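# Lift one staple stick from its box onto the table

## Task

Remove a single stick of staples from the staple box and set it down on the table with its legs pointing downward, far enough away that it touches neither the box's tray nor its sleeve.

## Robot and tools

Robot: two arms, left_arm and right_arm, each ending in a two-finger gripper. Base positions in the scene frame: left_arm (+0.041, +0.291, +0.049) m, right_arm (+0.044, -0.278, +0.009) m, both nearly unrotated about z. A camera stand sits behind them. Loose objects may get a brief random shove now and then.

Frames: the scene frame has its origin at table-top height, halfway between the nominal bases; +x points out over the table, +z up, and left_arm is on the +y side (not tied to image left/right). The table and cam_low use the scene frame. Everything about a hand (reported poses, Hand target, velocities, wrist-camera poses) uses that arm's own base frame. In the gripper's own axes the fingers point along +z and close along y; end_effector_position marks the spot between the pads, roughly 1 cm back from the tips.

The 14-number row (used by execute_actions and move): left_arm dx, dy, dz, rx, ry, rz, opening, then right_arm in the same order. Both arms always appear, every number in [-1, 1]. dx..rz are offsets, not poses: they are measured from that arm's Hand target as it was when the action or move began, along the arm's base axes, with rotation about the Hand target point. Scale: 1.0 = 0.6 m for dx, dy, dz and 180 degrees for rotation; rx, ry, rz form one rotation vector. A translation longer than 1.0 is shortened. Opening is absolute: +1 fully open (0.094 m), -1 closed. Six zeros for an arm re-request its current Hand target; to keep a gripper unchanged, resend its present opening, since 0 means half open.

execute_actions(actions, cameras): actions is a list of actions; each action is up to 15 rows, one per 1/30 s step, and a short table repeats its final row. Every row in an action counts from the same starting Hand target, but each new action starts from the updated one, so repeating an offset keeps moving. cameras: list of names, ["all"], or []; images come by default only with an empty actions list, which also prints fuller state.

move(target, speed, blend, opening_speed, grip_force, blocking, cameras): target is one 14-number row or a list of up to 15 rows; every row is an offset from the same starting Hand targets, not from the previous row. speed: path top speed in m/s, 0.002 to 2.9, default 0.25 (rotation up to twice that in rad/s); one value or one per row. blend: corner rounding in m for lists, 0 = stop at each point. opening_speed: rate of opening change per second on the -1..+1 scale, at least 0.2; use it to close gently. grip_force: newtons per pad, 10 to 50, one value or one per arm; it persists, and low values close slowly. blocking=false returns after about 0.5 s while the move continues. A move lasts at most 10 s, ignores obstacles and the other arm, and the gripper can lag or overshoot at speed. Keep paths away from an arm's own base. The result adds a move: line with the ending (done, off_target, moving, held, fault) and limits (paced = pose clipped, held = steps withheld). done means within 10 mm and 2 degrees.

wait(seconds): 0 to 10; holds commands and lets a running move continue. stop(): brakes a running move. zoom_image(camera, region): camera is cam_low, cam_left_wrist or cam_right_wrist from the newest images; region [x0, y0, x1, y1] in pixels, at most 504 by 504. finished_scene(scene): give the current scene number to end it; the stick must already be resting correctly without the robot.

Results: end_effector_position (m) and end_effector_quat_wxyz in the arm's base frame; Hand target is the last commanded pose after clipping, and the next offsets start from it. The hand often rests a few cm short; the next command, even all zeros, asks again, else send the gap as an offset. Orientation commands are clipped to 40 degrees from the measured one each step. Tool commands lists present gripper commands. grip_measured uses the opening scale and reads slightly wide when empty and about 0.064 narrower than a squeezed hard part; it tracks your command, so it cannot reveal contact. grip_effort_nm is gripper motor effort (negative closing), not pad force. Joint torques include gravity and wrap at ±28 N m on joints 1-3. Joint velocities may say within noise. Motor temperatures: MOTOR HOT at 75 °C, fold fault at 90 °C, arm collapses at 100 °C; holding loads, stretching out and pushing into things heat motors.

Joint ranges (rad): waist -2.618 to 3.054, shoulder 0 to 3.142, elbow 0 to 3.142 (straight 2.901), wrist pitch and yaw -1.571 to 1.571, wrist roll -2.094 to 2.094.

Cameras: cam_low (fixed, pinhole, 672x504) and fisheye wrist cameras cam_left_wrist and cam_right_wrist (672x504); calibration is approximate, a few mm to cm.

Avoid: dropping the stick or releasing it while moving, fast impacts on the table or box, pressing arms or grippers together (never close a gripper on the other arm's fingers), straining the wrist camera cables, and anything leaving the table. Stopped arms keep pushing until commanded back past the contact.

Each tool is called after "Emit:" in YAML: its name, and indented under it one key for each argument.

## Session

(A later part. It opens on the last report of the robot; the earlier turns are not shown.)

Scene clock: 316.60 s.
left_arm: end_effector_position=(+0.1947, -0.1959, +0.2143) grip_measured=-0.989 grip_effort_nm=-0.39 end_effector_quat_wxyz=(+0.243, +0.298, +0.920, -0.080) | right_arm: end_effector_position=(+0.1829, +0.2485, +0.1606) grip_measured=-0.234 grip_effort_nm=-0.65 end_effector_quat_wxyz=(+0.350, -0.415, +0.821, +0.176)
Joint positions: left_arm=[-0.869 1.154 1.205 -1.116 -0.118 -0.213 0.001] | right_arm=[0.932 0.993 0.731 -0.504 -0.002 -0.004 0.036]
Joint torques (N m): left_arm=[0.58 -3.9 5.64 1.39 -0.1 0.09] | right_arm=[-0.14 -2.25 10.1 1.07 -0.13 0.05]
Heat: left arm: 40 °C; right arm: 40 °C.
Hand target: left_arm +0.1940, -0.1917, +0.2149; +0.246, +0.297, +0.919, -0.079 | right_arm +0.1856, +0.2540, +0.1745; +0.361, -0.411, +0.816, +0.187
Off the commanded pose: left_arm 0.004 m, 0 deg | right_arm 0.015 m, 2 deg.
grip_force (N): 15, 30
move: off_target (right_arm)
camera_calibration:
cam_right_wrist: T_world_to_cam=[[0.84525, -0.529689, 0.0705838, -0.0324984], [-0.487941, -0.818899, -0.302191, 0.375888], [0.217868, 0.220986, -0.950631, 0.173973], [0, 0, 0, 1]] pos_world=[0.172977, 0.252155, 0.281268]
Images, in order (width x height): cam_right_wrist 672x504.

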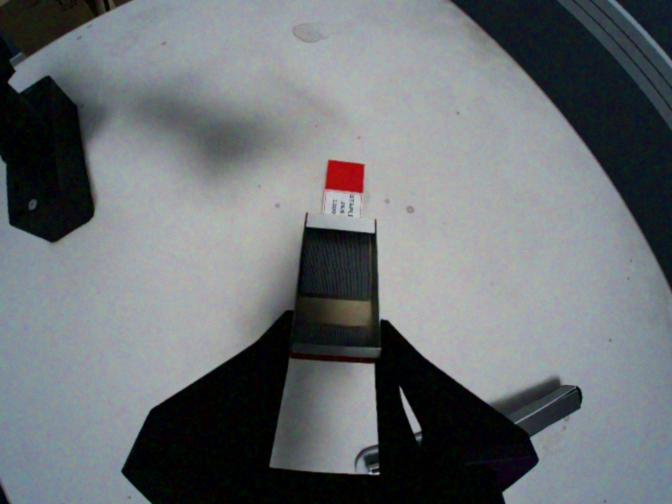

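Emit:
execute_actions:
  actions:
    - [[0,0,0,0,0,0,-1, -0.0083,-0.0105,0,0,0,0,-0.29]]
  cameras: ["cam_right_wrist"]

Emit:
zoom_image:
  camera: "cam_right_wrist"
  region: [270, 190, 410, 370]

Scene clock: 317.50 s.
left_arm: end_effector_position=(+0.1947, -0.1959, +0.2143) grip_measured=-0.989 grip_effort_nm=-0.39 end_effector_quat_wxyz=(+0.243, +0.298, +0.920, -0.080) | right_arm: end_effector_position=(+0.1803, +0.2451, +0.1617) grip_measured=-0.234 grip_effort_nm=-0.65 end_effector_quat_wxyz=(+0.348, -0.415, +0.822, +0.176)
Joint positions: left_arm=[-0.869 1.154 1.205 -1.116 -0.118 -0.213 0.001] | right_arm=[0.932 0.976 0.731 -0.525 -0.002 -0.003 0.036]
Joint velocities: left_arm=[0.007 -0.007 0.007 -0.037 0.154 0.037 0] | right_arm=[within noise]
Joint torques (N m): left_arm=[0.58 -3.9 5.61 1.38 -0.09 0.09] | right_arm=[-0.05 -3.73 8.81 1.01 -0.12 0.05]
Heat: left arm: 40 °C; right arm: 40 °C.
Hand target: left_arm +0.1940, -0.1917, +0.2149; +0.246, +0.297, +0.919, -0.079 | right_arm +0.1807, +0.2477, +0.1746; +0.361, -0.410, +0.816, +0.187
Off the commanded pose: left_arm 0.004 m, 0 deg | right_arm 0.013 m, 2 deg.
grip_force (N): 15, 30
camera_calibration:
cam_right_wrist: T_world_to_cam=[[0.845195, -0.529891, 0.0697226, -0.0320529], [-0.489144, -0.819493, -0.298614, 0.371944], [0.21537, 0.218283, -0.951824, 0.177629], [0, 0, 0, 1]] pos_world=[0.170769, 0.249047, 0.282374]
Images, in order (width x height): cam_right_wrist 672x504.

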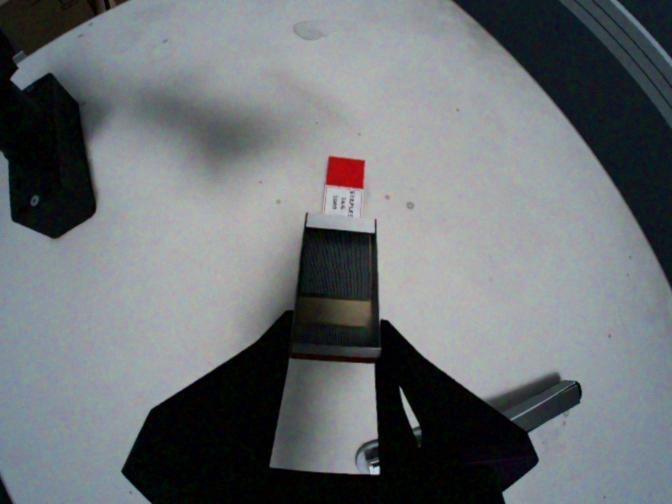

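Scaled by 2.800 from the camera's 672x504 image, which has a finer 960x720 frame.

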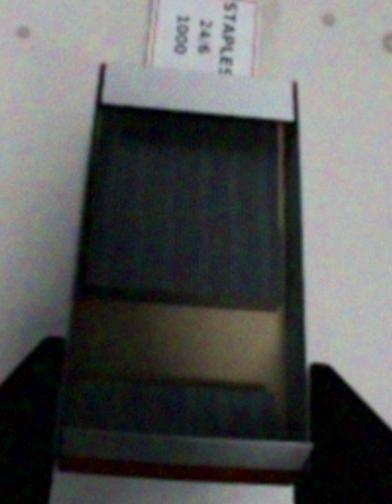

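Emit:
execute_actions:
  actions:
    - [[0,0,0,0,0,0,-1, 0,0,0,-0.0087,0.0069,0,-0.29]]
    - [[0,0,0,0,0,0,-1, -0.0083,-0.0105,0,0,0,0,-0.29]]
  cameras: ["cam_right_wrist"]

Emit:
zoom_image:
  camera: "cam_right_wrist"
  region: [270, 190, 410, 370]

Scene clock: 318.90 s.
left_arm: end_effector_position=(+0.1947, -0.1959, +0.2143) grip_measured=-0.989 grip_effort_nm=-0.39 end_effector_quat_wxyz=(+0.243, +0.298, +0.920, -0.080) | right_arm: end_effector_position=(+0.1754, +0.2386, +0.1619) grip_measured=-0.234 grip_effort_nm=-0.65 end_effector_quat_wxyz=(+0.334, -0.418, +0.828, +0.169)
Joint positions: left_arm=[-0.869 1.154 1.205 -1.116 -0.118 -0.213 0.001] | right_arm=[0.932 0.968 0.753 -0.59 -0.003 -0.002 0.036]
Joint torques (N m): left_arm=[0.58 -3.9 5.63 1.38 -0.1 0.09] | right_arm=[-0.01 -3.59 8.77 0.97 -0.12 0.05]
Heat: left arm: 40 °C; right arm: 40 °C.
Hand target: left_arm +0.1940, -0.1917, +0.2149; +0.246, +0.297, +0.919, -0.079 | right_arm +0.1757, +0.2414, +0.1745; +0.346, -0.413, +0.823, +0.181
Off the commanded pose: left_arm 0.004 m, 0 deg | right_arm 0.013 m, 2 deg.
grip_force (N): 15, 30
camera_calibration:
cam_right_wrist: T_world_to_cam=[[0.846364, -0.52851, 0.0659126, -0.0313017], [-0.495689, -0.826917, -0.265519, 0.361883], [0.194834, 0.192054, -0.96185, 0.191794], [0, 0, 0, 1]] pos_world=[0.168506, 0.245869, 0.282627]
Images, in order (width x height): cam_right_wrist 672x504.

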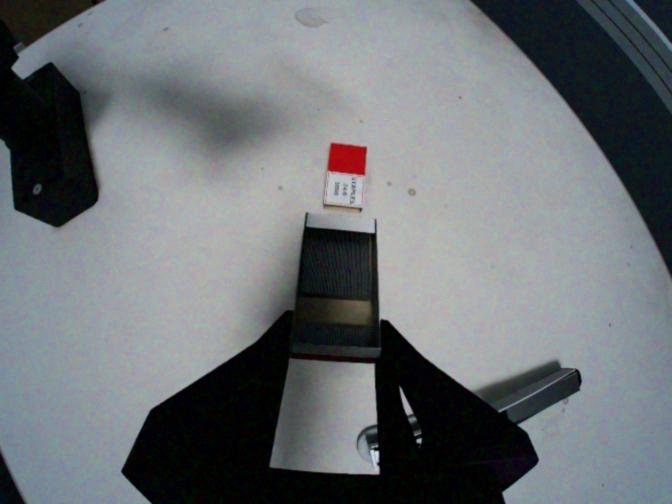

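Scaled by 2.800 from the camera's 672x504 image, which has a finer 960x720 frame.

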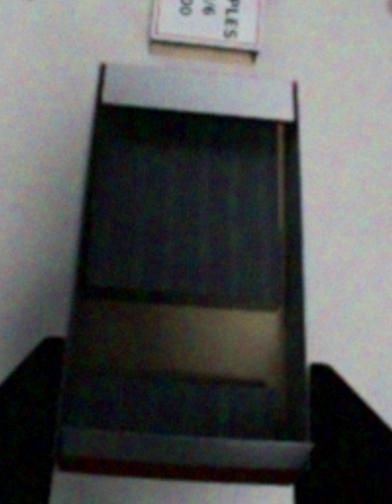

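Emit:
execute_actions:
  actions:
    - [[0,0,0,0,0,0,-1, 0,0,0,-0.0074,0.0059,0,-0.29]]
    - [[0,0,0,0,0,0,-1, -0.0083,-0.0105,0,0,0,0,-0.29]]
  cameras: ["cam_right_wrist"]

Emit:
zoom_image:
  camera: "cam_right_wrist"
  region: [270, 190, 410, 370]

Scene clock: 320.27 s.
left_arm: end_effector_position=(+0.1947, -0.1959, +0.2143) grip_measured=-0.989 grip_effort_nm=-0.39 end_effector_quat_wxyz=(+0.243, +0.298, +0.920, -0.080) | right_arm: end_effector_position=(+0.1705, +0.2321, +0.1619) grip_measured=-0.234 grip_effort_nm=-0.65 end_effector_quat_wxyz=(+0.321, -0.420, +0.833, +0.163)
Joint positions: left_arm=[-0.869 1.154 1.205 -1.116 -0.118 -0.213 0.001] | right_arm=[0.932 0.957 0.769 -0.647 -0.003 0 0.036]
Joint torques (N m): left_arm=[0.58 -3.89 5.63 1.38 -0.1 0.09] | right_arm=[0.06 -3.41 8.8 0.96 -0.12 0.05]
Heat: left arm: 40 °C; right arm: 39 °C.
Hand target: left_arm +0.1940, -0.1917, +0.2149; +0.246, +0.297, +0.919, -0.079 | right_arm +0.1707, +0.2350, +0.1745; +0.334, -0.416, +0.828, +0.175
Off the commanded pose: left_arm 0.004 m, 0 deg | right_arm 0.013 m, 2 deg.
grip_force (N): 15, 30
camera_calibration:
cam_right_wrist: T_world_to_cam=[[0.847126, -0.527675, 0.0627381, -0.0304156], [-0.50102, -0.832466, -0.2366, 0.351555], [0.177075, 0.168997, -0.969579, 0.203582], [0, 0, 0, 1]] pos_world=[0.165852, 0.242203, 0.282475]
Images, in order (width x height): cam_right_wrist 672x504.

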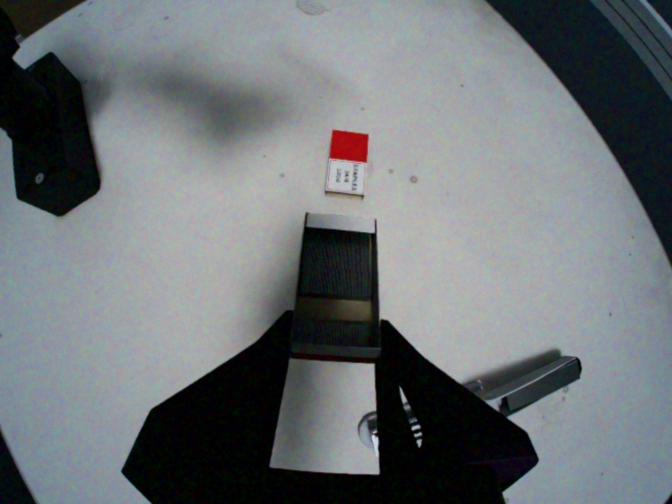

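Scaled by 2.800 from the camera's 672x504 image, which has a finer 960x720 frame.

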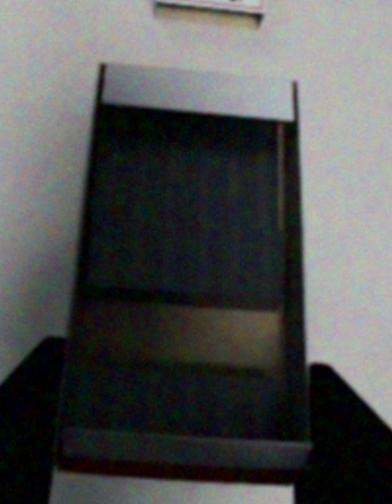

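Emit:
execute_actions:
  actions:
    - [[0,0,0,0,0,0,-1, -0.0083,-0.0105,0,0,0,0,-0.29]]
  cameras: ["cam_right_wrist"]

Emit:
zoom_image:
  camera: "cam_right_wrist"
  region: [270, 190, 410, 370]

Scene clock: 323.00 s.
left_arm: end_effector_position=(+0.1947, -0.1959, +0.2143) grip_measured=-0.989 grip_effort_nm=-0.39 end_effector_quat_wxyz=(+0.243, +0.298, +0.920, -0.080) | right_arm: end_effector_position=(+0.1670, +0.2273, +0.1684) grip_measured=-0.234 grip_effort_nm=-0.65 end_effector_quat_wxyz=(+0.328, -0.418, +0.831, +0.167)
Joint positions: left_arm=[-0.869 1.154 1.205 -1.116 -0.118 -0.213 0.001] | right_arm=[0.932 0.918 0.769 -0.669 -0.003 0.001 0.036]
Joint torques (N m): left_arm=[0.58 -3.89 5.63 1.39 -0.1 0.09] | right_arm=[0.23 -2.71 7.76 0.96 -0.11 0.06]
Heat: left arm: 40 °C; right arm: 39 °C.
Hand target: left_arm +0.1940, -0.1917, +0.2149; +0.246, +0.297, +0.919, -0.079 | right_arm +0.1658, +0.2288, +0.1745; +0.334, -0.416, +0.828, +0.175
Off the commanded pose: left_arm 0.004 m, 0 deg | right_arm 0.006 m, 1 deg.
grip_force (N): 15, 30
camera_calibration:
cam_right_wrist: T_world_to_cam=[[0.845942, -0.529535, 0.0630433, -0.0298252], [-0.499725, -0.828432, -0.252933, 0.349028], [0.186164, 0.182462, -0.965428, 0.206114], [0, 0, 0, 1]] pos_world=[0.161278, 0.235745, 0.289149]
Images, in order (width x height): cam_right_wrist 672x504.

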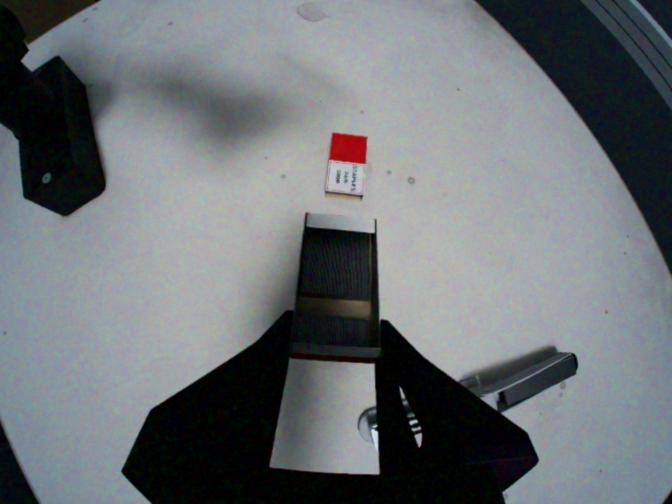

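Scaled by 2.800 from the camera's 672x504 image, which has a finer 960x720 frame.

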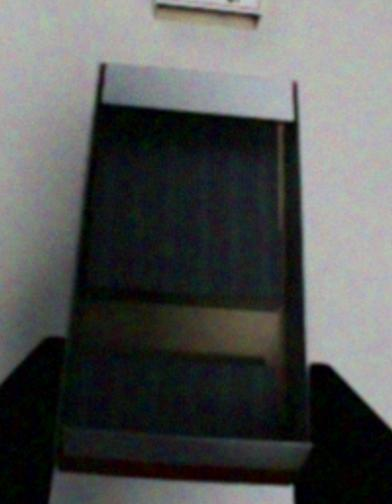

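Emit:
execute_actions:
  actions:
    - [[0,0,0,0,0,0,-1, -0.0083,-0.0105,0,-0.004,0.0032,0,-0.29]]
  cameras: ["cam_right_wrist"]

Emit:
zoom_image:
  camera: "cam_right_wrist"
  region: [270, 190, 410, 370]

Scene clock: 323.93 s.
left_arm: end_effector_position=(+0.1947, -0.1959, +0.2143) grip_measured=-0.989 grip_effort_nm=-0.39 end_effector_quat_wxyz=(+0.243, +0.298, +0.920, -0.080) | right_arm: end_effector_position=(+0.1620, +0.2205, +0.1662) grip_measured=-0.234 grip_effort_nm=-0.65 end_effector_quat_wxyz=(+0.318, -0.419, +0.835, +0.162)
Joint positions: left_arm=[-0.869 1.154 1.205 -1.116 -0.118 -0.213 0.001] | right_arm=[0.932 0.9 0.769 -0.71 -0.003 0.002 0.036]
Joint torques (N m): left_arm=[0.58 -3.89 5.63 1.38 -0.1 0.09] | right_arm=[0.32 -2.77 8.02 0.96 -0.11 0.05]
Heat: left arm: 40 °C; right arm: 39 °C.
Hand target: left_arm +0.1940, -0.1917, +0.2149; +0.246, +0.297, +0.919, -0.079 | right_arm +0.1607, +0.2224, +0.1744; +0.327, -0.417, +0.831, +0.172
Off the commanded pose: left_arm 0.004 m, 0 deg | right_arm 0.009 m, 2 deg.
grip_force (N): 15, 30
camera_calibration:
cam_right_wrist: T_world_to_cam=[[0.846392, -0.529113, 0.0605008, -0.0287516], [-0.50385, -0.832376, -0.230836, 0.338135], [0.172498, 0.164895, -0.97111, 0.213151], [0, 0, 0, 1]] pos_world=[0.157937, 0.231095, 0.286786]
Images, in order (width x height): cam_right_wrist 672x504.

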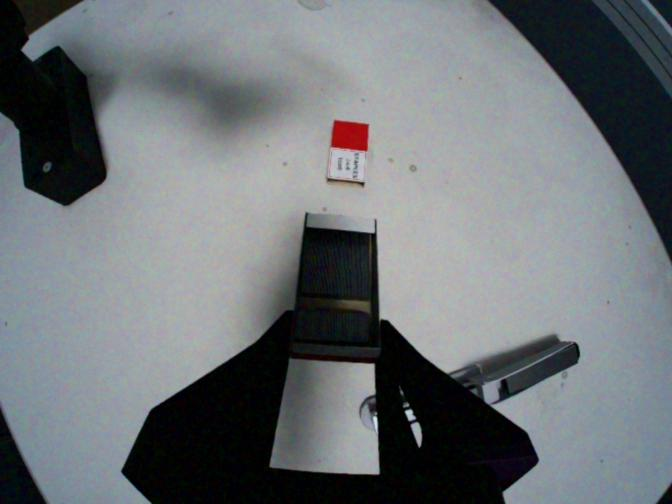

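Scaled by 2.800 from the camera's 672x504 image, which has a finer 960x720 frame.

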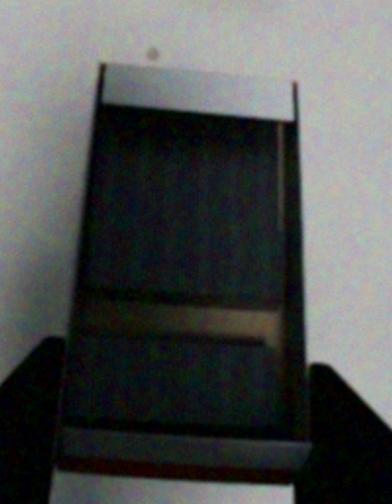

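Emit:
move:
  target:
    - [0, 0, 0, 0, 0, 0, -1, 0, 0, 0, 0.0829, -0.0655, 0, -0.29]
    - [0, 0, 0, 0, 0, 0, -1, 0.0438, 0.0502, -0.1083, 0.0829, -0.0655, 0, -0.29]
  speed: 0.12
  cameras: ["cam_right_wrist", "cam_low"]

Emit:
zoom_image:
  camera: "cam_low"
  region: [140, 180, 390, 400]

Scene clock: 328.23 s.
left_arm: end_effector_position=(+0.1947, -0.1959, +0.2143) grip_measured=-0.989 grip_effort_nm=-0.39 end_effector_quat_wxyz=(+0.243, +0.298, +0.920, -0.080) | right_arm: end_effector_position=(+0.1853, +0.2520, +0.1073) grip_measured=-0.234 grip_effort_nm=-0.65 end_effector_quat_wxyz=(+0.455, -0.388, +0.768, +0.231)
Joint positions: left_arm=[-0.869 1.154 1.205 -1.116 -0.118 -0.213 0.001] | right_arm=[0.931 0.932 0.271 0.161 -0.005 -0.001 0.036]
Joint torques (N m): left_arm=[0.58 -3.89 5.63 1.38 -0.1 0.09] | right_arm=[-0.75 -1.51 6.64 1.48 -0.13 -0.06]
Heat: left arm: 40 °C; right arm: 39 °C.
Hand target: left_arm +0.1940, -0.1917, +0.2149; +0.246, +0.297, +0.919, -0.079 | right_arm +0.1870, +0.2526, +0.1095; +0.461, -0.386, +0.764, +0.234
Off the commanded pose: left_arm 0.004 m, 0 deg | right_arm 0.003 m, 1 deg.
grip_force (N): 15, 30
move: done
camera_calibration:
cam_right_wrist: T_world_to_cam=[[0.832824, -0.546875, 0.0856306, -0.023939], [-0.42202, -0.727409, -0.541087, 0.354177], [0.358195, 0.414492, -0.836596, 0.0350328], [0, 0, 0, 1]] pos_world=[0.156858, 0.230019, 0.222999]
Images, in order (width x height): cam_low 672x504, cam_right_wrist 672x504.

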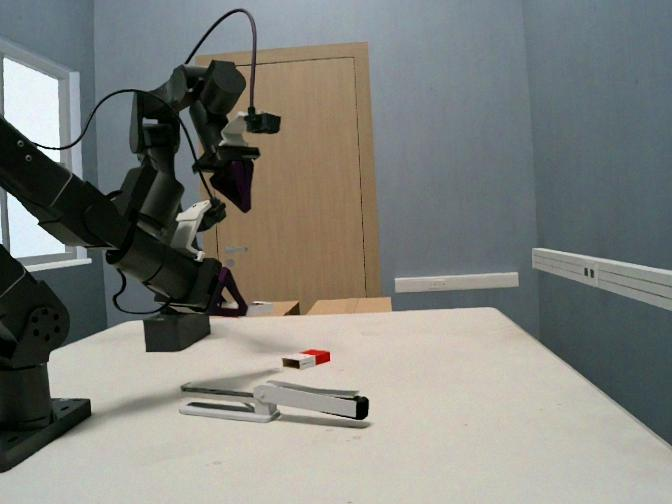

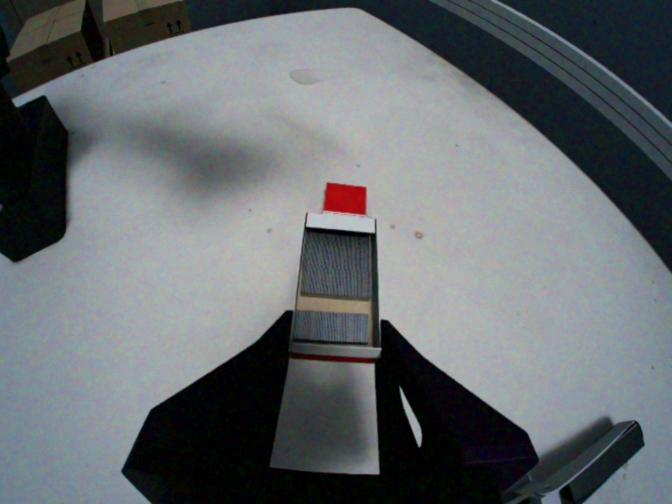

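Scaled by 2.016 from the camera's 672x504 image, which has a finer 960x720 frame.

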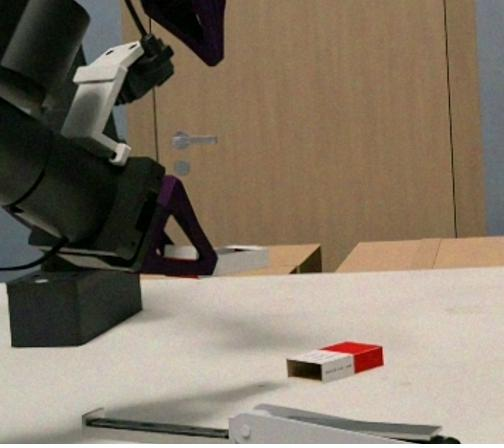

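Emit:
move:
  target: [0, 0, 0, 0, 0, 0, -1, 0, 0, -0.1283, 0, 0, 0, -0.29]
  speed: 0.1
  cameras: ["cam_low", "cam_left_wrist"]

Emit:
zoom_image:
  camera: "cam_low"
  region: [140, 240, 390, 400]

Scene clock: 330.30 s.
left_arm: end_effector_position=(+0.1947, -0.1959, +0.2143) grip_measured=-0.989 grip_effort_nm=-0.39 end_effector_quat_wxyz=(+0.243, +0.298, +0.920, -0.080) | right_arm: end_effector_position=(+0.1860, +0.2531, +0.0311) grip_measured=-0.235 grip_effort_nm=-0.65 end_effector_quat_wxyz=(+0.457, -0.387, +0.767, +0.232)
Joint positions: left_arm=[-0.869 1.154 1.205 -1.116 -0.118 -0.213 0.001] | right_arm=[0.931 1.465 0.068 0.902 -0.006 -0.002 0.036]
Joint torques (N m): left_arm=[0.57 -3.9 5.63 1.38 -0.1 0.09] | right_arm=[-0.76 -3.02 3.77 1.39 -0.13 -0.07]
Heat: left arm: 40 °C; right arm: 39 °C.
Hand target: left_arm +0.1940, -0.1917, +0.2149; +0.246, +0.297, +0.919, -0.079 | right_arm +0.1870, +0.2526, +0.0325; +0.461, -0.386, +0.764, +0.234
Off the commanded pose: left_arm 0.004 m, 0 deg | right_arm 0.002 m, 1 deg.
grip_force (N): 15, 30
move: done
camera_calibration:
cam_left_wrist: T_world_to_cam=[[-0.48769, -0.871006, 0.0592174, -0.0915443], [-0.872906, 0.487587, -0.0171517, 0.30299], [-0.0139344, -0.0600559, -0.998098, 0.325727], [0, 0, 0, 1]] pos_world=[0.224375, -0.207908, 0.335725]
Images, in order (width x height): cam_low 672x504, cam_left_wrist 672x504.

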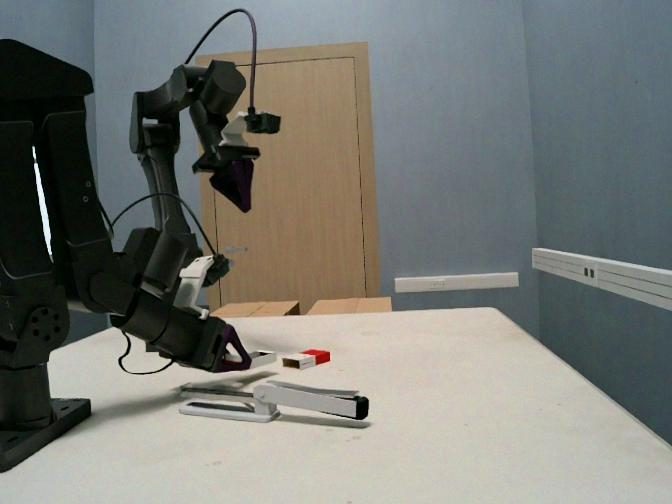

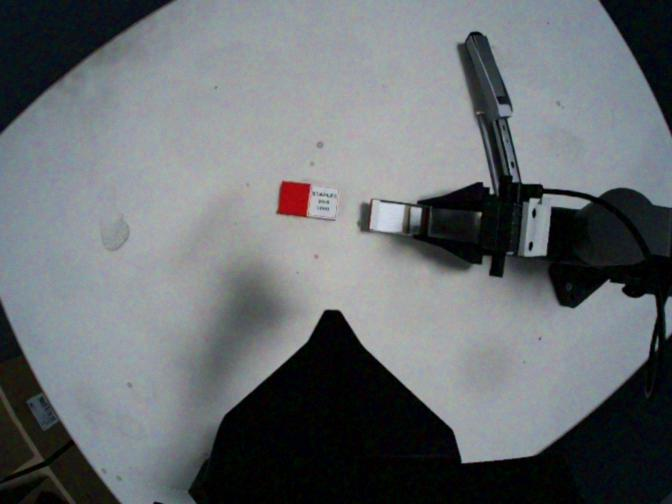

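Scaled by 2.016 from the camera's 672x504 image, which has a finer 960x720 frame.

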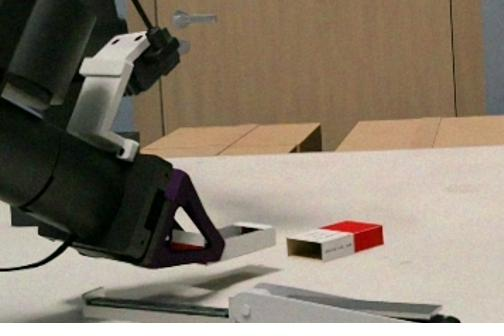

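Emit:
move:
  target: [0, 0, 0, 0, 0, 0, -1, 0, 0, -0.025, 0, 0, 0, -0.29]
  speed: 0.04
  cameras: ["cam_low"]

Emit:
zoom_image:
  camera: "cam_low"
  region: [190, 320, 340, 400]

Scene clock: 331.80 s.
left_arm: end_effector_position=(+0.1947, -0.1959, +0.2143) grip_measured=-0.989 grip_effort_nm=-0.39 end_effector_quat_wxyz=(+0.243, +0.298, +0.920, -0.080) | right_arm: end_effector_position=(+0.1870, +0.2544, +0.0173) grip_measured=-0.235 grip_effort_nm=-0.65 end_effector_quat_wxyz=(+0.459, -0.387, +0.765, +0.233)
Joint positions: left_arm=[-0.869 1.154 1.205 -1.116 -0.118 -0.213 0.001] | right_arm=[0.931 1.651 0.053 1.108 -0.006 -0.002 0.036]
Joint torques (N m): left_arm=[0.58 -3.9 5.63 1.39 -0.1 0.09] | right_arm=[-0.77 -3.58 2.41 1.44 -0.13 -0.07]
Heat: left arm: 40 °C; right arm: 39 °C.
Hand target: left_arm +0.1940, -0.1917, +0.2149; +0.246, +0.297, +0.919, -0.079 | right_arm +0.1870, +0.2526, +0.0175; +0.461, -0.386, +0.763, +0.234
Off the commanded pose: left_arm 0.004 m, 0 deg | right_arm 0.002 m, 0 deg.
grip_force (N): 15, 30
move: done
Images, in order (width x height): cam_low 672x504.

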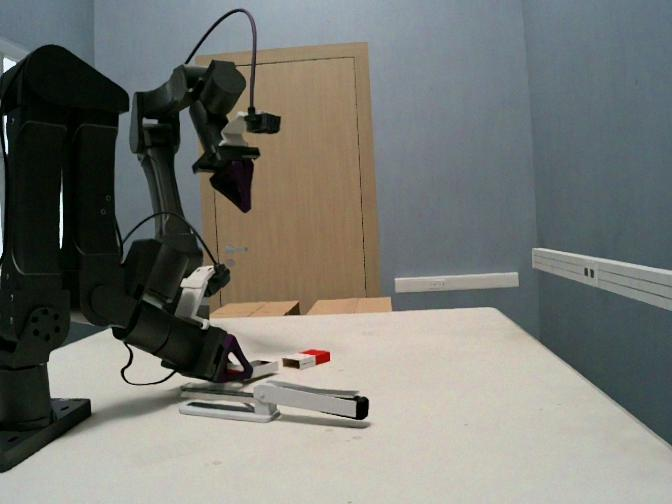

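Scaled by 3.360 from the camera's 672x504 image, which has a finer 960x720 frame.

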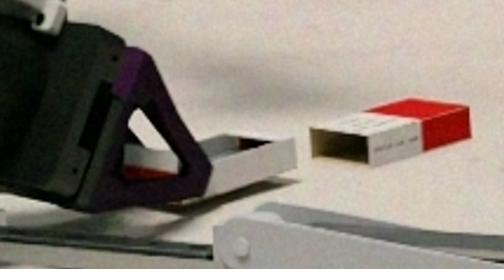

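Emit:
move:
  target: [0, 0, 0, 0, 0, 0, -1, 0, 0, -0.0067, 0, 0, 0, -0.29]
  speed: 0.03

Emit:
move:
  target: [0, 0, 0, 0, 0, 0, -1, 0, 0, -0.005, 0, 0, 0, -0.29]
  speed: 0.03
  cameras: ["cam_low", "cam_right_wrist"]

Emit:
zoom_image:
  camera: "cam_low"
  region: [190, 320, 340, 400]

Emit:
zoom_image:
  camera: "cam_right_wrist"
  region: [270, 190, 410, 370]

Scene clock: 333.03 s.
left_arm: end_effector_position=(+0.1947, -0.1959, +0.2143) grip_measured=-0.989 grip_effort_nm=-0.38 end_effector_quat_wxyz=(+0.243, +0.298, +0.920, -0.080) | right_arm: end_effector_position=(+0.1865, +0.2537, +0.0126) grip_measured=-0.235 grip_effort_nm=-0.65 end_effector_quat_wxyz=(+0.458, -0.387, +0.766, +0.232)
Joint positions: left_arm=[-0.869 1.154 1.205 -1.116 -0.118 -0.213 0.001] | right_arm=[0.931 1.704 0.048 1.165 -0.006 -0.002 0.036]
Joint torques (N m): left_arm=[0.58 -3.9 5.63 1.38 -0.1 0.09] | right_arm=[-0.76 -3.73 2.29 1.41 -0.12 -0.06]
Heat: left arm: 40 °C; right arm: 39 °C.
Hand target: left_arm +0.1940, -0.1917, +0.2149; +0.246, +0.297, +0.919, -0.079 | right_arm +0.1870, +0.2526, +0.0136; +0.461, -0.386, +0.763, +0.234
Off the commanded pose: left_arm 0.004 m, 0 deg | right_arm 0.002 m, 1 deg.
grip_force (N): 15, 30
move: done

Scene clock: 333.90 s.
left_arm: end_effector_position=(+0.1947, -0.1959, +0.2143) grip_measured=-0.989 grip_effort_nm=-0.38 end_effector_quat_wxyz=(+0.243, +0.298, +0.920, -0.080) | right_arm: end_effector_position=(+0.1874, +0.2550, +0.0118) grip_measured=-0.235 grip_effort_nm=-0.65 end_effector_quat_wxyz=(+0.462, -0.386, +0.764, +0.234)
Joint positions: left_arm=[-0.869 1.154 1.205 -1.116 -0.118 -0.213 0.001] | right_arm=[0.931 1.744 0.048 1.215 -0.006 -0.002 0.036]
Joint torques (N m): left_arm=[0.58 -3.89 5.63 1.38 -0.1 0.09] | right_arm=[-0.75 -3.7 1.92 1.37 -0.12 -0.07]
Heat: left arm: 40 °C; right arm: 39 °C.
Hand target: left_arm +0.1940, -0.1917, +0.2149; +0.246, +0.297, +0.919, -0.079 | right_arm +0.1870, +0.2526, +0.0105; +0.461, -0.386, +0.764, +0.234
Off the commanded pose: left_arm 0.004 m, 0 deg | right_arm 0.003 m, 0 deg.
grip_force (N): 15, 30
move: done
camera_calibration:
cam_right_wrist: T_world_to_cam=[[0.832361, -0.547413, 0.0866899, -0.0155965], [-0.41554, -0.719887, -0.555957, 0.302573], [0.366745, 0.426734, -0.826678, -0.0517505], [0, 0, 0, 1]] pos_world=[0.157693, 0.231365, 0.126789]
Images, in order (width x height): cam_low 672x504, cam_right_wrist 672x504.

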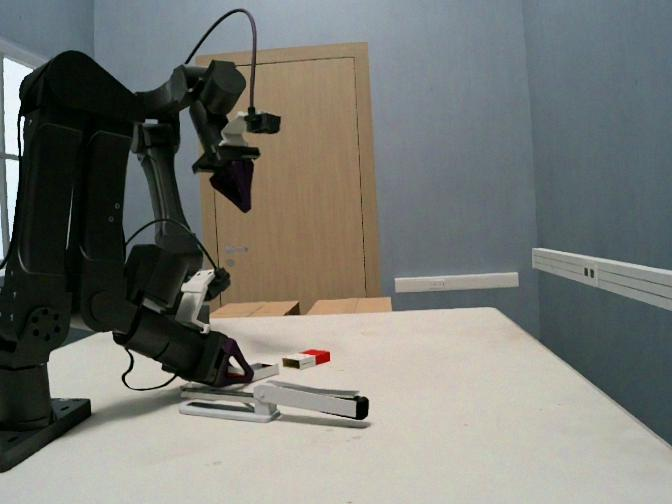

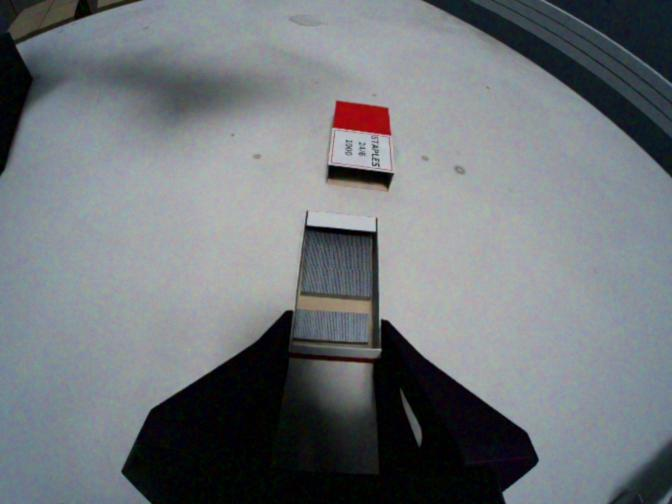

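Scaled by 3.360 from the camera's 672x504 image, which has a finer 960x720 frame.

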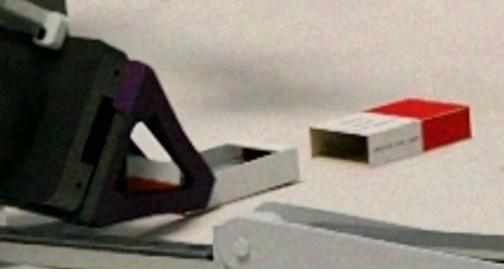

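Scaled by 2.800 from the camera's 672x504 image, which has a finer 960x720 frame.

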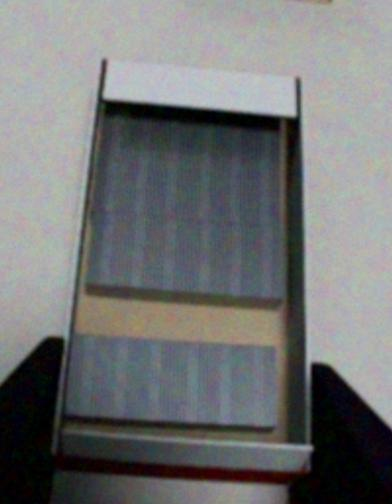

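Emit:
move:
  target: [0, 0, 0, 0, 0, 0, -1, 0, 0, -0.0033, 0, 0, 0, -0.29]
  speed: 0.03

Emit:
move:
  target: [0, 0, 0, 0, 0, 0, -1, 0, 0, 0, 0, 0, 0, 0.0]
  opening_speed: 0.3
  cameras: ["cam_right_wrist"]

Emit:
zoom_image:
  camera: "cam_right_wrist"
  region: [270, 190, 410, 370]

Scene clock: 335.00 s.
left_arm: end_effector_position=(+0.1947, -0.1959, +0.2143) grip_measured=-0.989 grip_effort_nm=-0.39 end_effector_quat_wxyz=(+0.243, +0.298, +0.920, -0.080) | right_arm: end_effector_position=(+0.1881, +0.2560, +0.0117) grip_measured=-0.235 grip_effort_nm=-0.65 end_effector_quat_wxyz=(+0.465, -0.385, +0.762, +0.236)
Joint positions: left_arm=[-0.869 1.154 1.205 -1.116 -0.118 -0.213 0.001] | right_arm=[0.931 1.77 0.048 1.249 -0.006 -0.002 0.036]
Joint torques (N m): left_arm=[0.58 -3.9 5.63 1.39 -0.1 0.09] | right_arm=[-0.75 -3.78 1.7 1.34 -0.12 -0.06]
Heat: left arm: 40 °C; right arm: 39 °C.
Hand target: left_arm +0.1940, -0.1917, +0.2149; +0.246, +0.297, +0.919, -0.079 | right_arm +0.1870, +0.2526, +0.0085; +0.461, -0.386, +0.764, +0.234
Off the commanded pose: left_arm 0.004 m, 0 deg | right_arm 0.005 m, 1 deg.
grip_force (N): 15, 30
move: done

Scene clock: 336.17 s.
left_arm: end_effector_position=(+0.1947, -0.1959, +0.2143) grip_measured=-0.989 grip_effort_nm=-0.39 end_effector_quat_wxyz=(+0.243, +0.298, +0.920, -0.080) | right_arm: end_effector_position=(+0.1872, +0.2548, +0.0103) grip_measured=-0.002 grip_effort_nm=0.12 end_effector_quat_wxyz=(+0.463, -0.385, +0.763, +0.235)
Joint positions: left_arm=[-0.869 1.154 1.205 -1.116 -0.118 -0.213 0.001] | right_arm=[0.931 1.773 0.044 1.249 -0.006 -0.002 0.047]
Joint torques (N m): left_arm=[0.58 -3.9 5.63 1.38 -0.1 0.09] | right_arm=[-0.73 -3.89 1.99 1.32 -0.12 -0.07]
Heat: left arm: 40 °C; right arm: 39 °C.
Hand target: left_arm +0.1940, -0.1917, +0.2149; +0.246, +0.297, +0.919, -0.079 | right_arm +0.1871, +0.2527, +0.0086; +0.462, -0.386, +0.763, +0.234
Off the commanded pose: left_arm 0.004 m, 0 deg | right_arm 0.003 m, 0 deg.
grip_force (N): 15, 30
move: done
camera_calibration:
cam_right_wrist: T_world_to_cam=[[0.832231, -0.547586, 0.0868413, -0.0154406], [-0.414487, -0.718518, -0.558509, 0.301044], [0.368229, 0.428814, -0.82494, -0.0536882], [0, 0, 0, 1]] pos_world=[0.157398, 0.230873, 0.125187]
Images, in order (width x height): cam_right_wrist 672x504.

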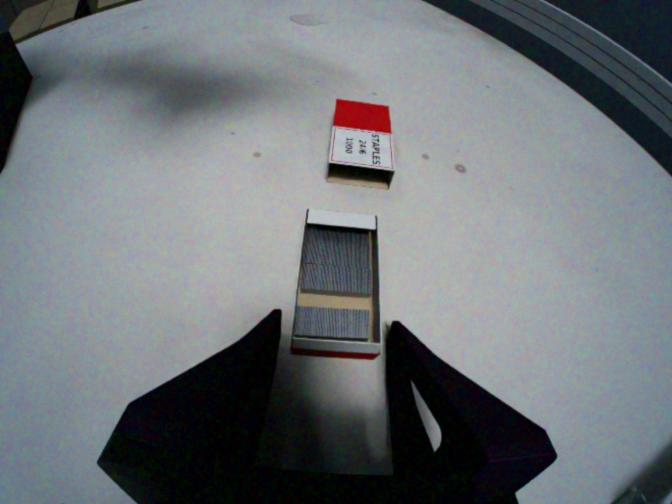

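Scaled by 2.800 from the camera's 672x504 image, which has a finer 960x720 frame.

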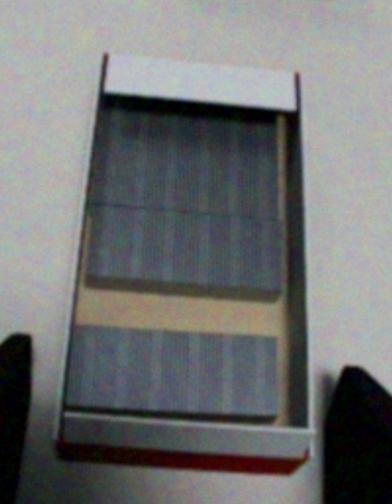

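Emit:
move:
  target:
    - [0, 0, 0, 0, 0, 0, -1, 0, 0, 0.1333, 0, 0, 0, 0.0]
    - [0, 0, 0, 0, 0, 0, -1, -0.1, -0.13, 0.1833, 0, 0, 0, 0.0]
  speed: 0.15
  cameras: ["cam_left_wrist", "cam_low"]

Emit:
zoom_image:
  camera: "cam_left_wrist"
  region: [340, 170, 480, 275]

Scene clock: 339.83 s.
left_arm: end_effector_position=(+0.1947, -0.1959, +0.2143) grip_measured=-0.989 grip_effort_nm=-0.39 end_effector_quat_wxyz=(+0.243, +0.298, +0.920, -0.080) | right_arm: end_effector_position=(+0.1267, +0.1737, +0.1008) grip_measured=-0.002 grip_effort_nm=0.11 end_effector_quat_wxyz=(+0.444, -0.391, +0.774, +0.226)
Joint positions: left_arm=[-0.869 1.154 1.205 -1.116 -0.118 -0.213 0.001] | right_arm=[0.931 0.123 0.189 -0.594 -0.006 -0.002 0.047]
Joint torques (N m): left_arm=[0.58 -3.9 5.64 1.39 -0.1 0.09] | right_arm=[0.25 1.13 10.04 1.21 -0.01 -0.01]
Heat: left arm: 40 °C; right arm: 39 °C.
Hand target: left_arm +0.1940, -0.1917, +0.2149; +0.246, +0.297, +0.919, -0.079 | right_arm +0.1270, +0.1747, +0.1185; +0.461, -0.386, +0.763, +0.234
Off the commanded pose: left_arm 0.004 m, 0 deg | right_arm 0.018 m, 3 deg.
grip_force (N): 15, 30
move: off_target (right_arm)
camera_calibration:
cam_left_wrist: T_world_to_cam=[[-0.48769, -0.871006, 0.0592174, -0.0915443], [-0.872906, 0.487587, -0.0171517, 0.30299], [-0.0139344, -0.0600559, -0.998098, 0.325727], [0, 0, 0, 1]] pos_world=[0.224375, -0.207908, 0.335725]
Images, in order (width x height): cam_low 672x504, cam_left_wrist 672x504.

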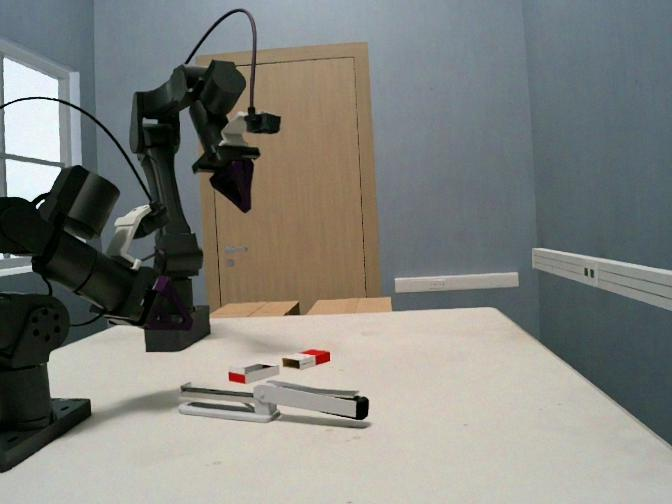

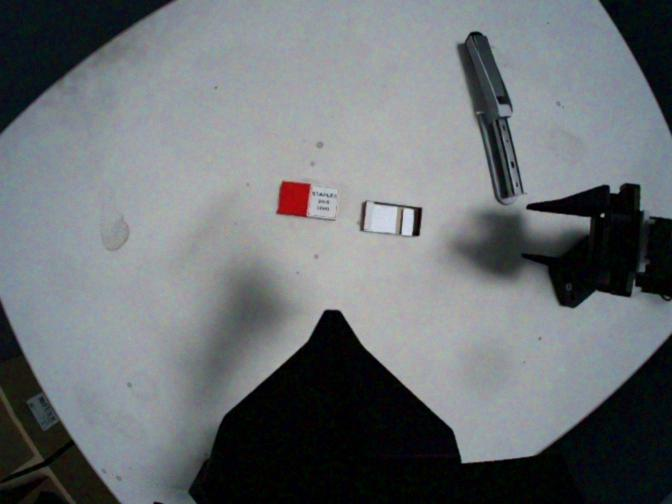

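Scaled by 3.600 from the camera's 672x504 image, which has a finer 960x720 frame.

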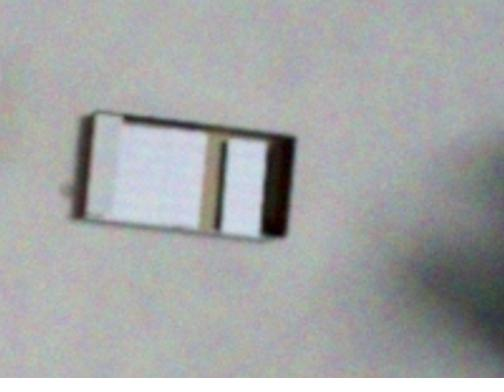

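Emit:
move:
  target:
    - [0, 0, 0, 0, 0, 0, -0.628, 0, 0, 0, 0, 0, 0, 0.0]
    - [0.0133, -0.2218, -0.2, 0, 0, 0, -0.628, 0, 0, 0, 0, 0, 0, 0.0]
    - [0.0133, -0.2218, -0.25, 0, 0, 0, -0.628, 0, 0, 0, 0, 0, 0, 0.0]
  speed: 0.2
  cameras: ["cam_left_wrist", "cam_low"]

Emit:
zoom_image:
  camera: "cam_left_wrist"
  region: [230, 230, 440, 360]

Scene clock: 344.47 s.
left_arm: end_effector_position=(+0.1979, -0.3200, +0.0624) grip_measured=-0.630 grip_effort_nm=0.10 end_effector_quat_wxyz=(+0.231, +0.303, +0.922, -0.075) | right_arm: end_effector_position=(+0.1266, +0.1735, +0.1004) grip_measured=-0.002 grip_effort_nm=0.11 end_effector_quat_wxyz=(+0.443, -0.391, +0.774, +0.225)
Joint positions: left_arm=[-1.127 1.634 0.999 -0.497 -0.225 -0.442 0.017] | right_arm=[0.931 0.123 0.189 -0.596 -0.006 -0.002 0.047]
Joint torques (N m): left_arm=[-0.47 -6.58 5.86 1.63 -0.33 -0.07] | right_arm=[0.25 1.06 10.07 1.19 -0.01 -0.01]
Heat: left arm: 40 °C; right arm: 39 °C.
Hand target: left_arm +0.2020, -0.3248, +0.0649; +0.246, +0.297, +0.919, -0.080 | right_arm +0.1270, +0.1746, +0.1184; +0.461, -0.386, +0.764, +0.234
Off the commanded pose: left_arm 0.007 m, 2 deg | right_arm 0.018 m, 3 deg.
grip_force (N): 15, 30
move: off_target (right_arm)
camera_calibration:
cam_left_wrist: T_world_to_cam=[[-0.493362, -0.868185, 0.0533653, -0.186615], [-0.869118, 0.494505, 0.00996998, 0.363348], [-0.0350452, -0.0414619, -0.998525, 0.176933], [0, 0, 0, 1]] pos_world=[0.229924, -0.334358, 0.183008]
Images, in order (width x height): cam_low 672x504, cam_left_wrist 672x504.

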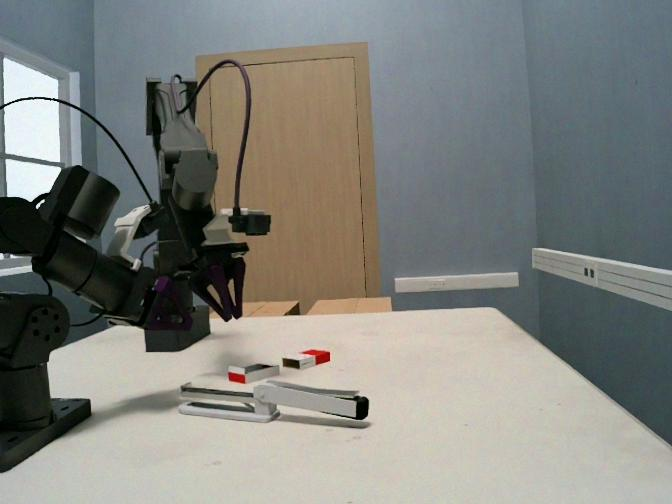

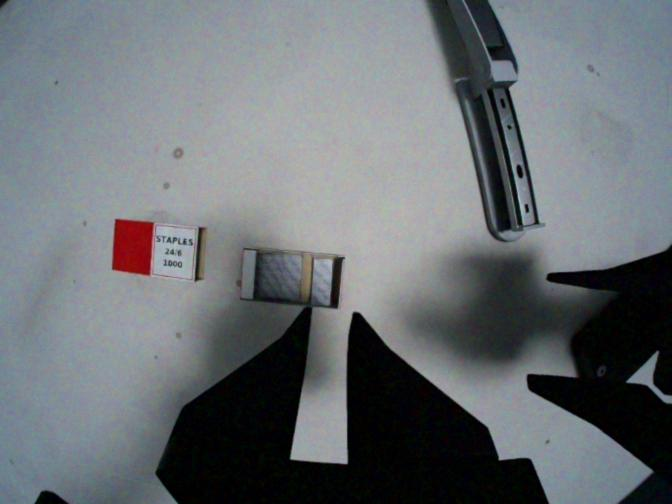

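Scaled by 2.400 from the camera's 672x504 image, which has a finer 960x720 frame.

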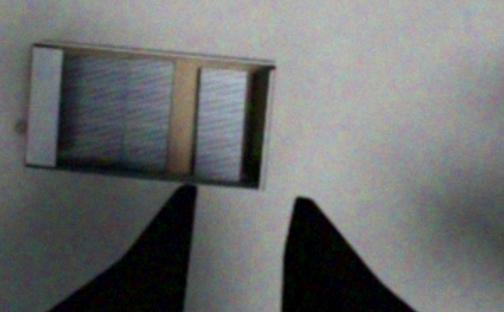

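Emit:
zoom_image:
  camera: "cam_left_wrist"
  region: [270, 235, 360, 325]

Scaled by 5.600 from the camera's 672x504 image, which has a finer 960x720 frame.

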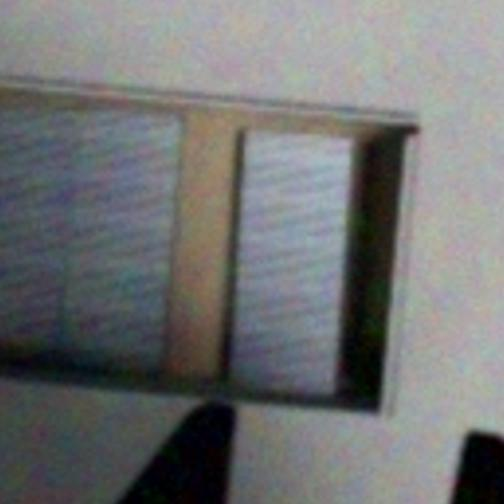

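Emit:
zoom_image:
  camera: "cam_low"
  region: [215, 345, 345, 395]

Scaled by 3.877 from the camera's 672x504 image, which has a finer 960x720 frame.

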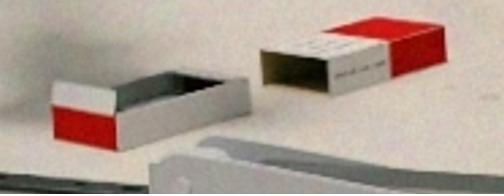

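Emit:
move:
  target:
    - [0, 0, 0.25, 0, 0, 0, -0.628, 0, 0, 0, 0, 0, 0, 0.0]
    - [-0.0132, 0.2218, 0.25, 0, 0, 0, -1, 0, 0, 0, 0, 0, 0, 0.0]
    - [-0.0132, 0.2218, 0.25, 0, 0, 0, -1, 0.1, 0.13, 0, 0, 0, 0, 0.0]
  speed: 0.2
  cameras: ["cam_right_wrist"]

Emit:
zoom_image:
  camera: "cam_right_wrist"
  region: [240, 190, 440, 390]

Scene clock: 358.40 s.
left_arm: end_effector_position=(+0.1946, -0.1959, +0.2149) grip_measured=-0.989 grip_effort_nm=-0.39 end_effector_quat_wxyz=(+0.244, +0.297, +0.920, -0.080) | right_arm: end_effector_position=(+0.1800, +0.2438, +0.0993) grip_measured=-0.002 grip_effort_nm=0.12 end_effector_quat_wxyz=(+0.441, -0.391, +0.776, +0.223)
Joint positions: left_arm=[-0.869 1.152 1.206 -1.117 -0.117 -0.213 0.001] | right_arm=[0.927 0.895 0.26 0.098 -0.007 -0.003 0.047]
Joint torques (N m): left_arm=[0.59 -3.75 5.6 1.39 -0.1 0.09] | right_arm=[-0.5 -1.24 10.09 1.36 -0.12 -0.05]
Heat: left arm: 40 °C; right arm: 39 °C.
Hand target: left_arm +0.1941, -0.1917, +0.2150; +0.246, +0.297, +0.919, -0.080 | right_arm +0.1870, +0.2527, +0.1186; +0.461, -0.386, +0.763, +0.234
Off the commanded pose: left_arm 0.004 m, 0 deg | right_arm 0.022 m, 3 deg.
grip_force (N): 15, 30
move: off_target (right_arm)
camera_calibration:
cam_right_wrist: T_world_to_cam=[[0.834176, -0.545064, 0.0839987, -0.0238836], [-0.433921, -0.742681, -0.510037, 0.344489], [0.340387, 0.389012, -0.856041, 0.0449911], [0, 0, 0, 1]] pos_world=[0.15409, 0.225325, 0.216223]
Images, in order (width x height): cam_right_wrist 672x504.

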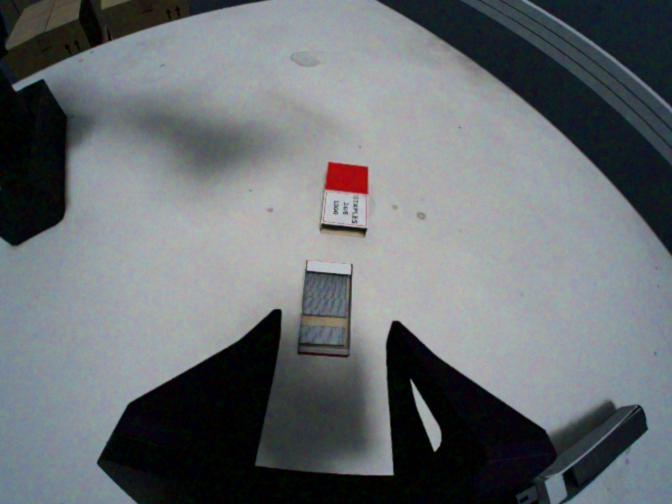

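Scaled by 2.520 from the camera's 672x504 image, which has a finer 960x720 frame.

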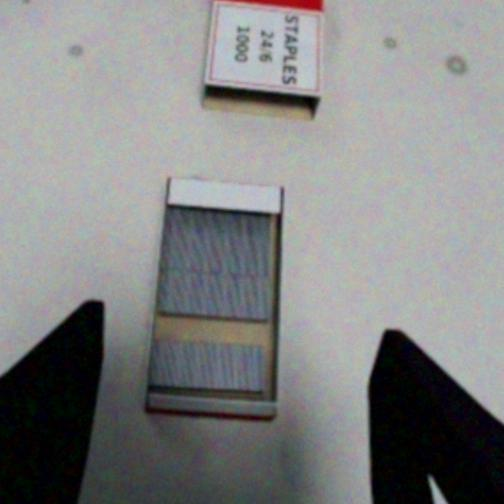

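Emit:
move:
  target:
    - [0, 0, 0, 0, 0, 0, -1, 0, 0, -0.13, 0, 0, 0, 0.0]
    - [0, 0, 0, 0, 0, 0, -1, 0, 0, -0.18, 0, 0, 0, 0.0]
  speed: 0.1
  cameras: ["cam_right_wrist"]

Emit:
zoom_image:
  camera: "cam_right_wrist"
  region: [270, 190, 410, 370]

Scene clock: 361.27 s.
left_arm: end_effector_position=(+0.1946, -0.1959, +0.2149) grip_measured=-0.989 grip_effort_nm=-0.38 end_effector_quat_wxyz=(+0.244, +0.297, +0.920, -0.080) | right_arm: end_effector_position=(+0.1869, +0.2538, +0.0104) grip_measured=-0.002 grip_effort_nm=0.11 end_effector_quat_wxyz=(+0.459, -0.386, +0.765, +0.234)
Joint positions: left_arm=[-0.869 1.152 1.206 -1.117 -0.117 -0.213 0.001] | right_arm=[0.927 1.744 0.046 1.209 -0.01 -0.002 0.047]
Joint torques (N m): left_arm=[0.59 -3.75 5.6 1.4 -0.1 0.09] | right_arm=[-0.47 -3.78 2.07 1.37 -0.09 -0.07]
Heat: left arm: 40 °C; right arm: 39 °C.
Hand target: left_arm +0.1941, -0.1917, +0.2150; +0.246, +0.297, +0.919, -0.080 | right_arm +0.1871, +0.2527, +0.0106; +0.462, -0.386, +0.763, +0.234
Off the commanded pose: left_arm 0.004 m, 0 deg | right_arm 0.001 m, 0 deg.
grip_force (N): 15, 30
move: done
camera_calibration:
cam_right_wrist: T_world_to_cam=[[0.832804, -0.54708, 0.0845059, -0.0159712], [-0.418501, -0.72215, -0.550777, 0.301793], [0.362345, 0.423324, -0.830363, -0.0504318], [0, 0, 0, 1]] pos_world=[0.157876, 0.230551, 0.125694]
Images, in order (width x height): cam_right_wrist 672x504.

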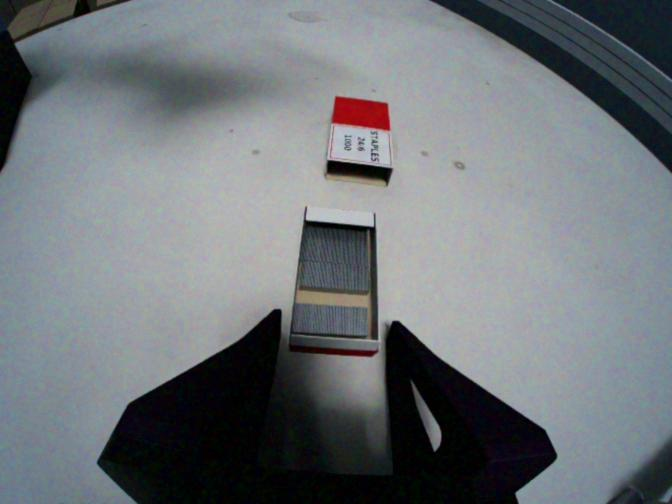

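Scaled by 2.800 from the camera's 672x504 image, which has a finer 960x720 frame.

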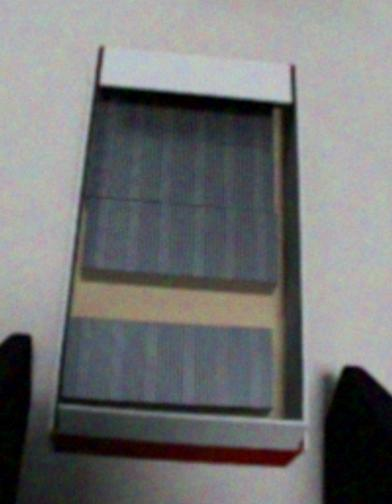

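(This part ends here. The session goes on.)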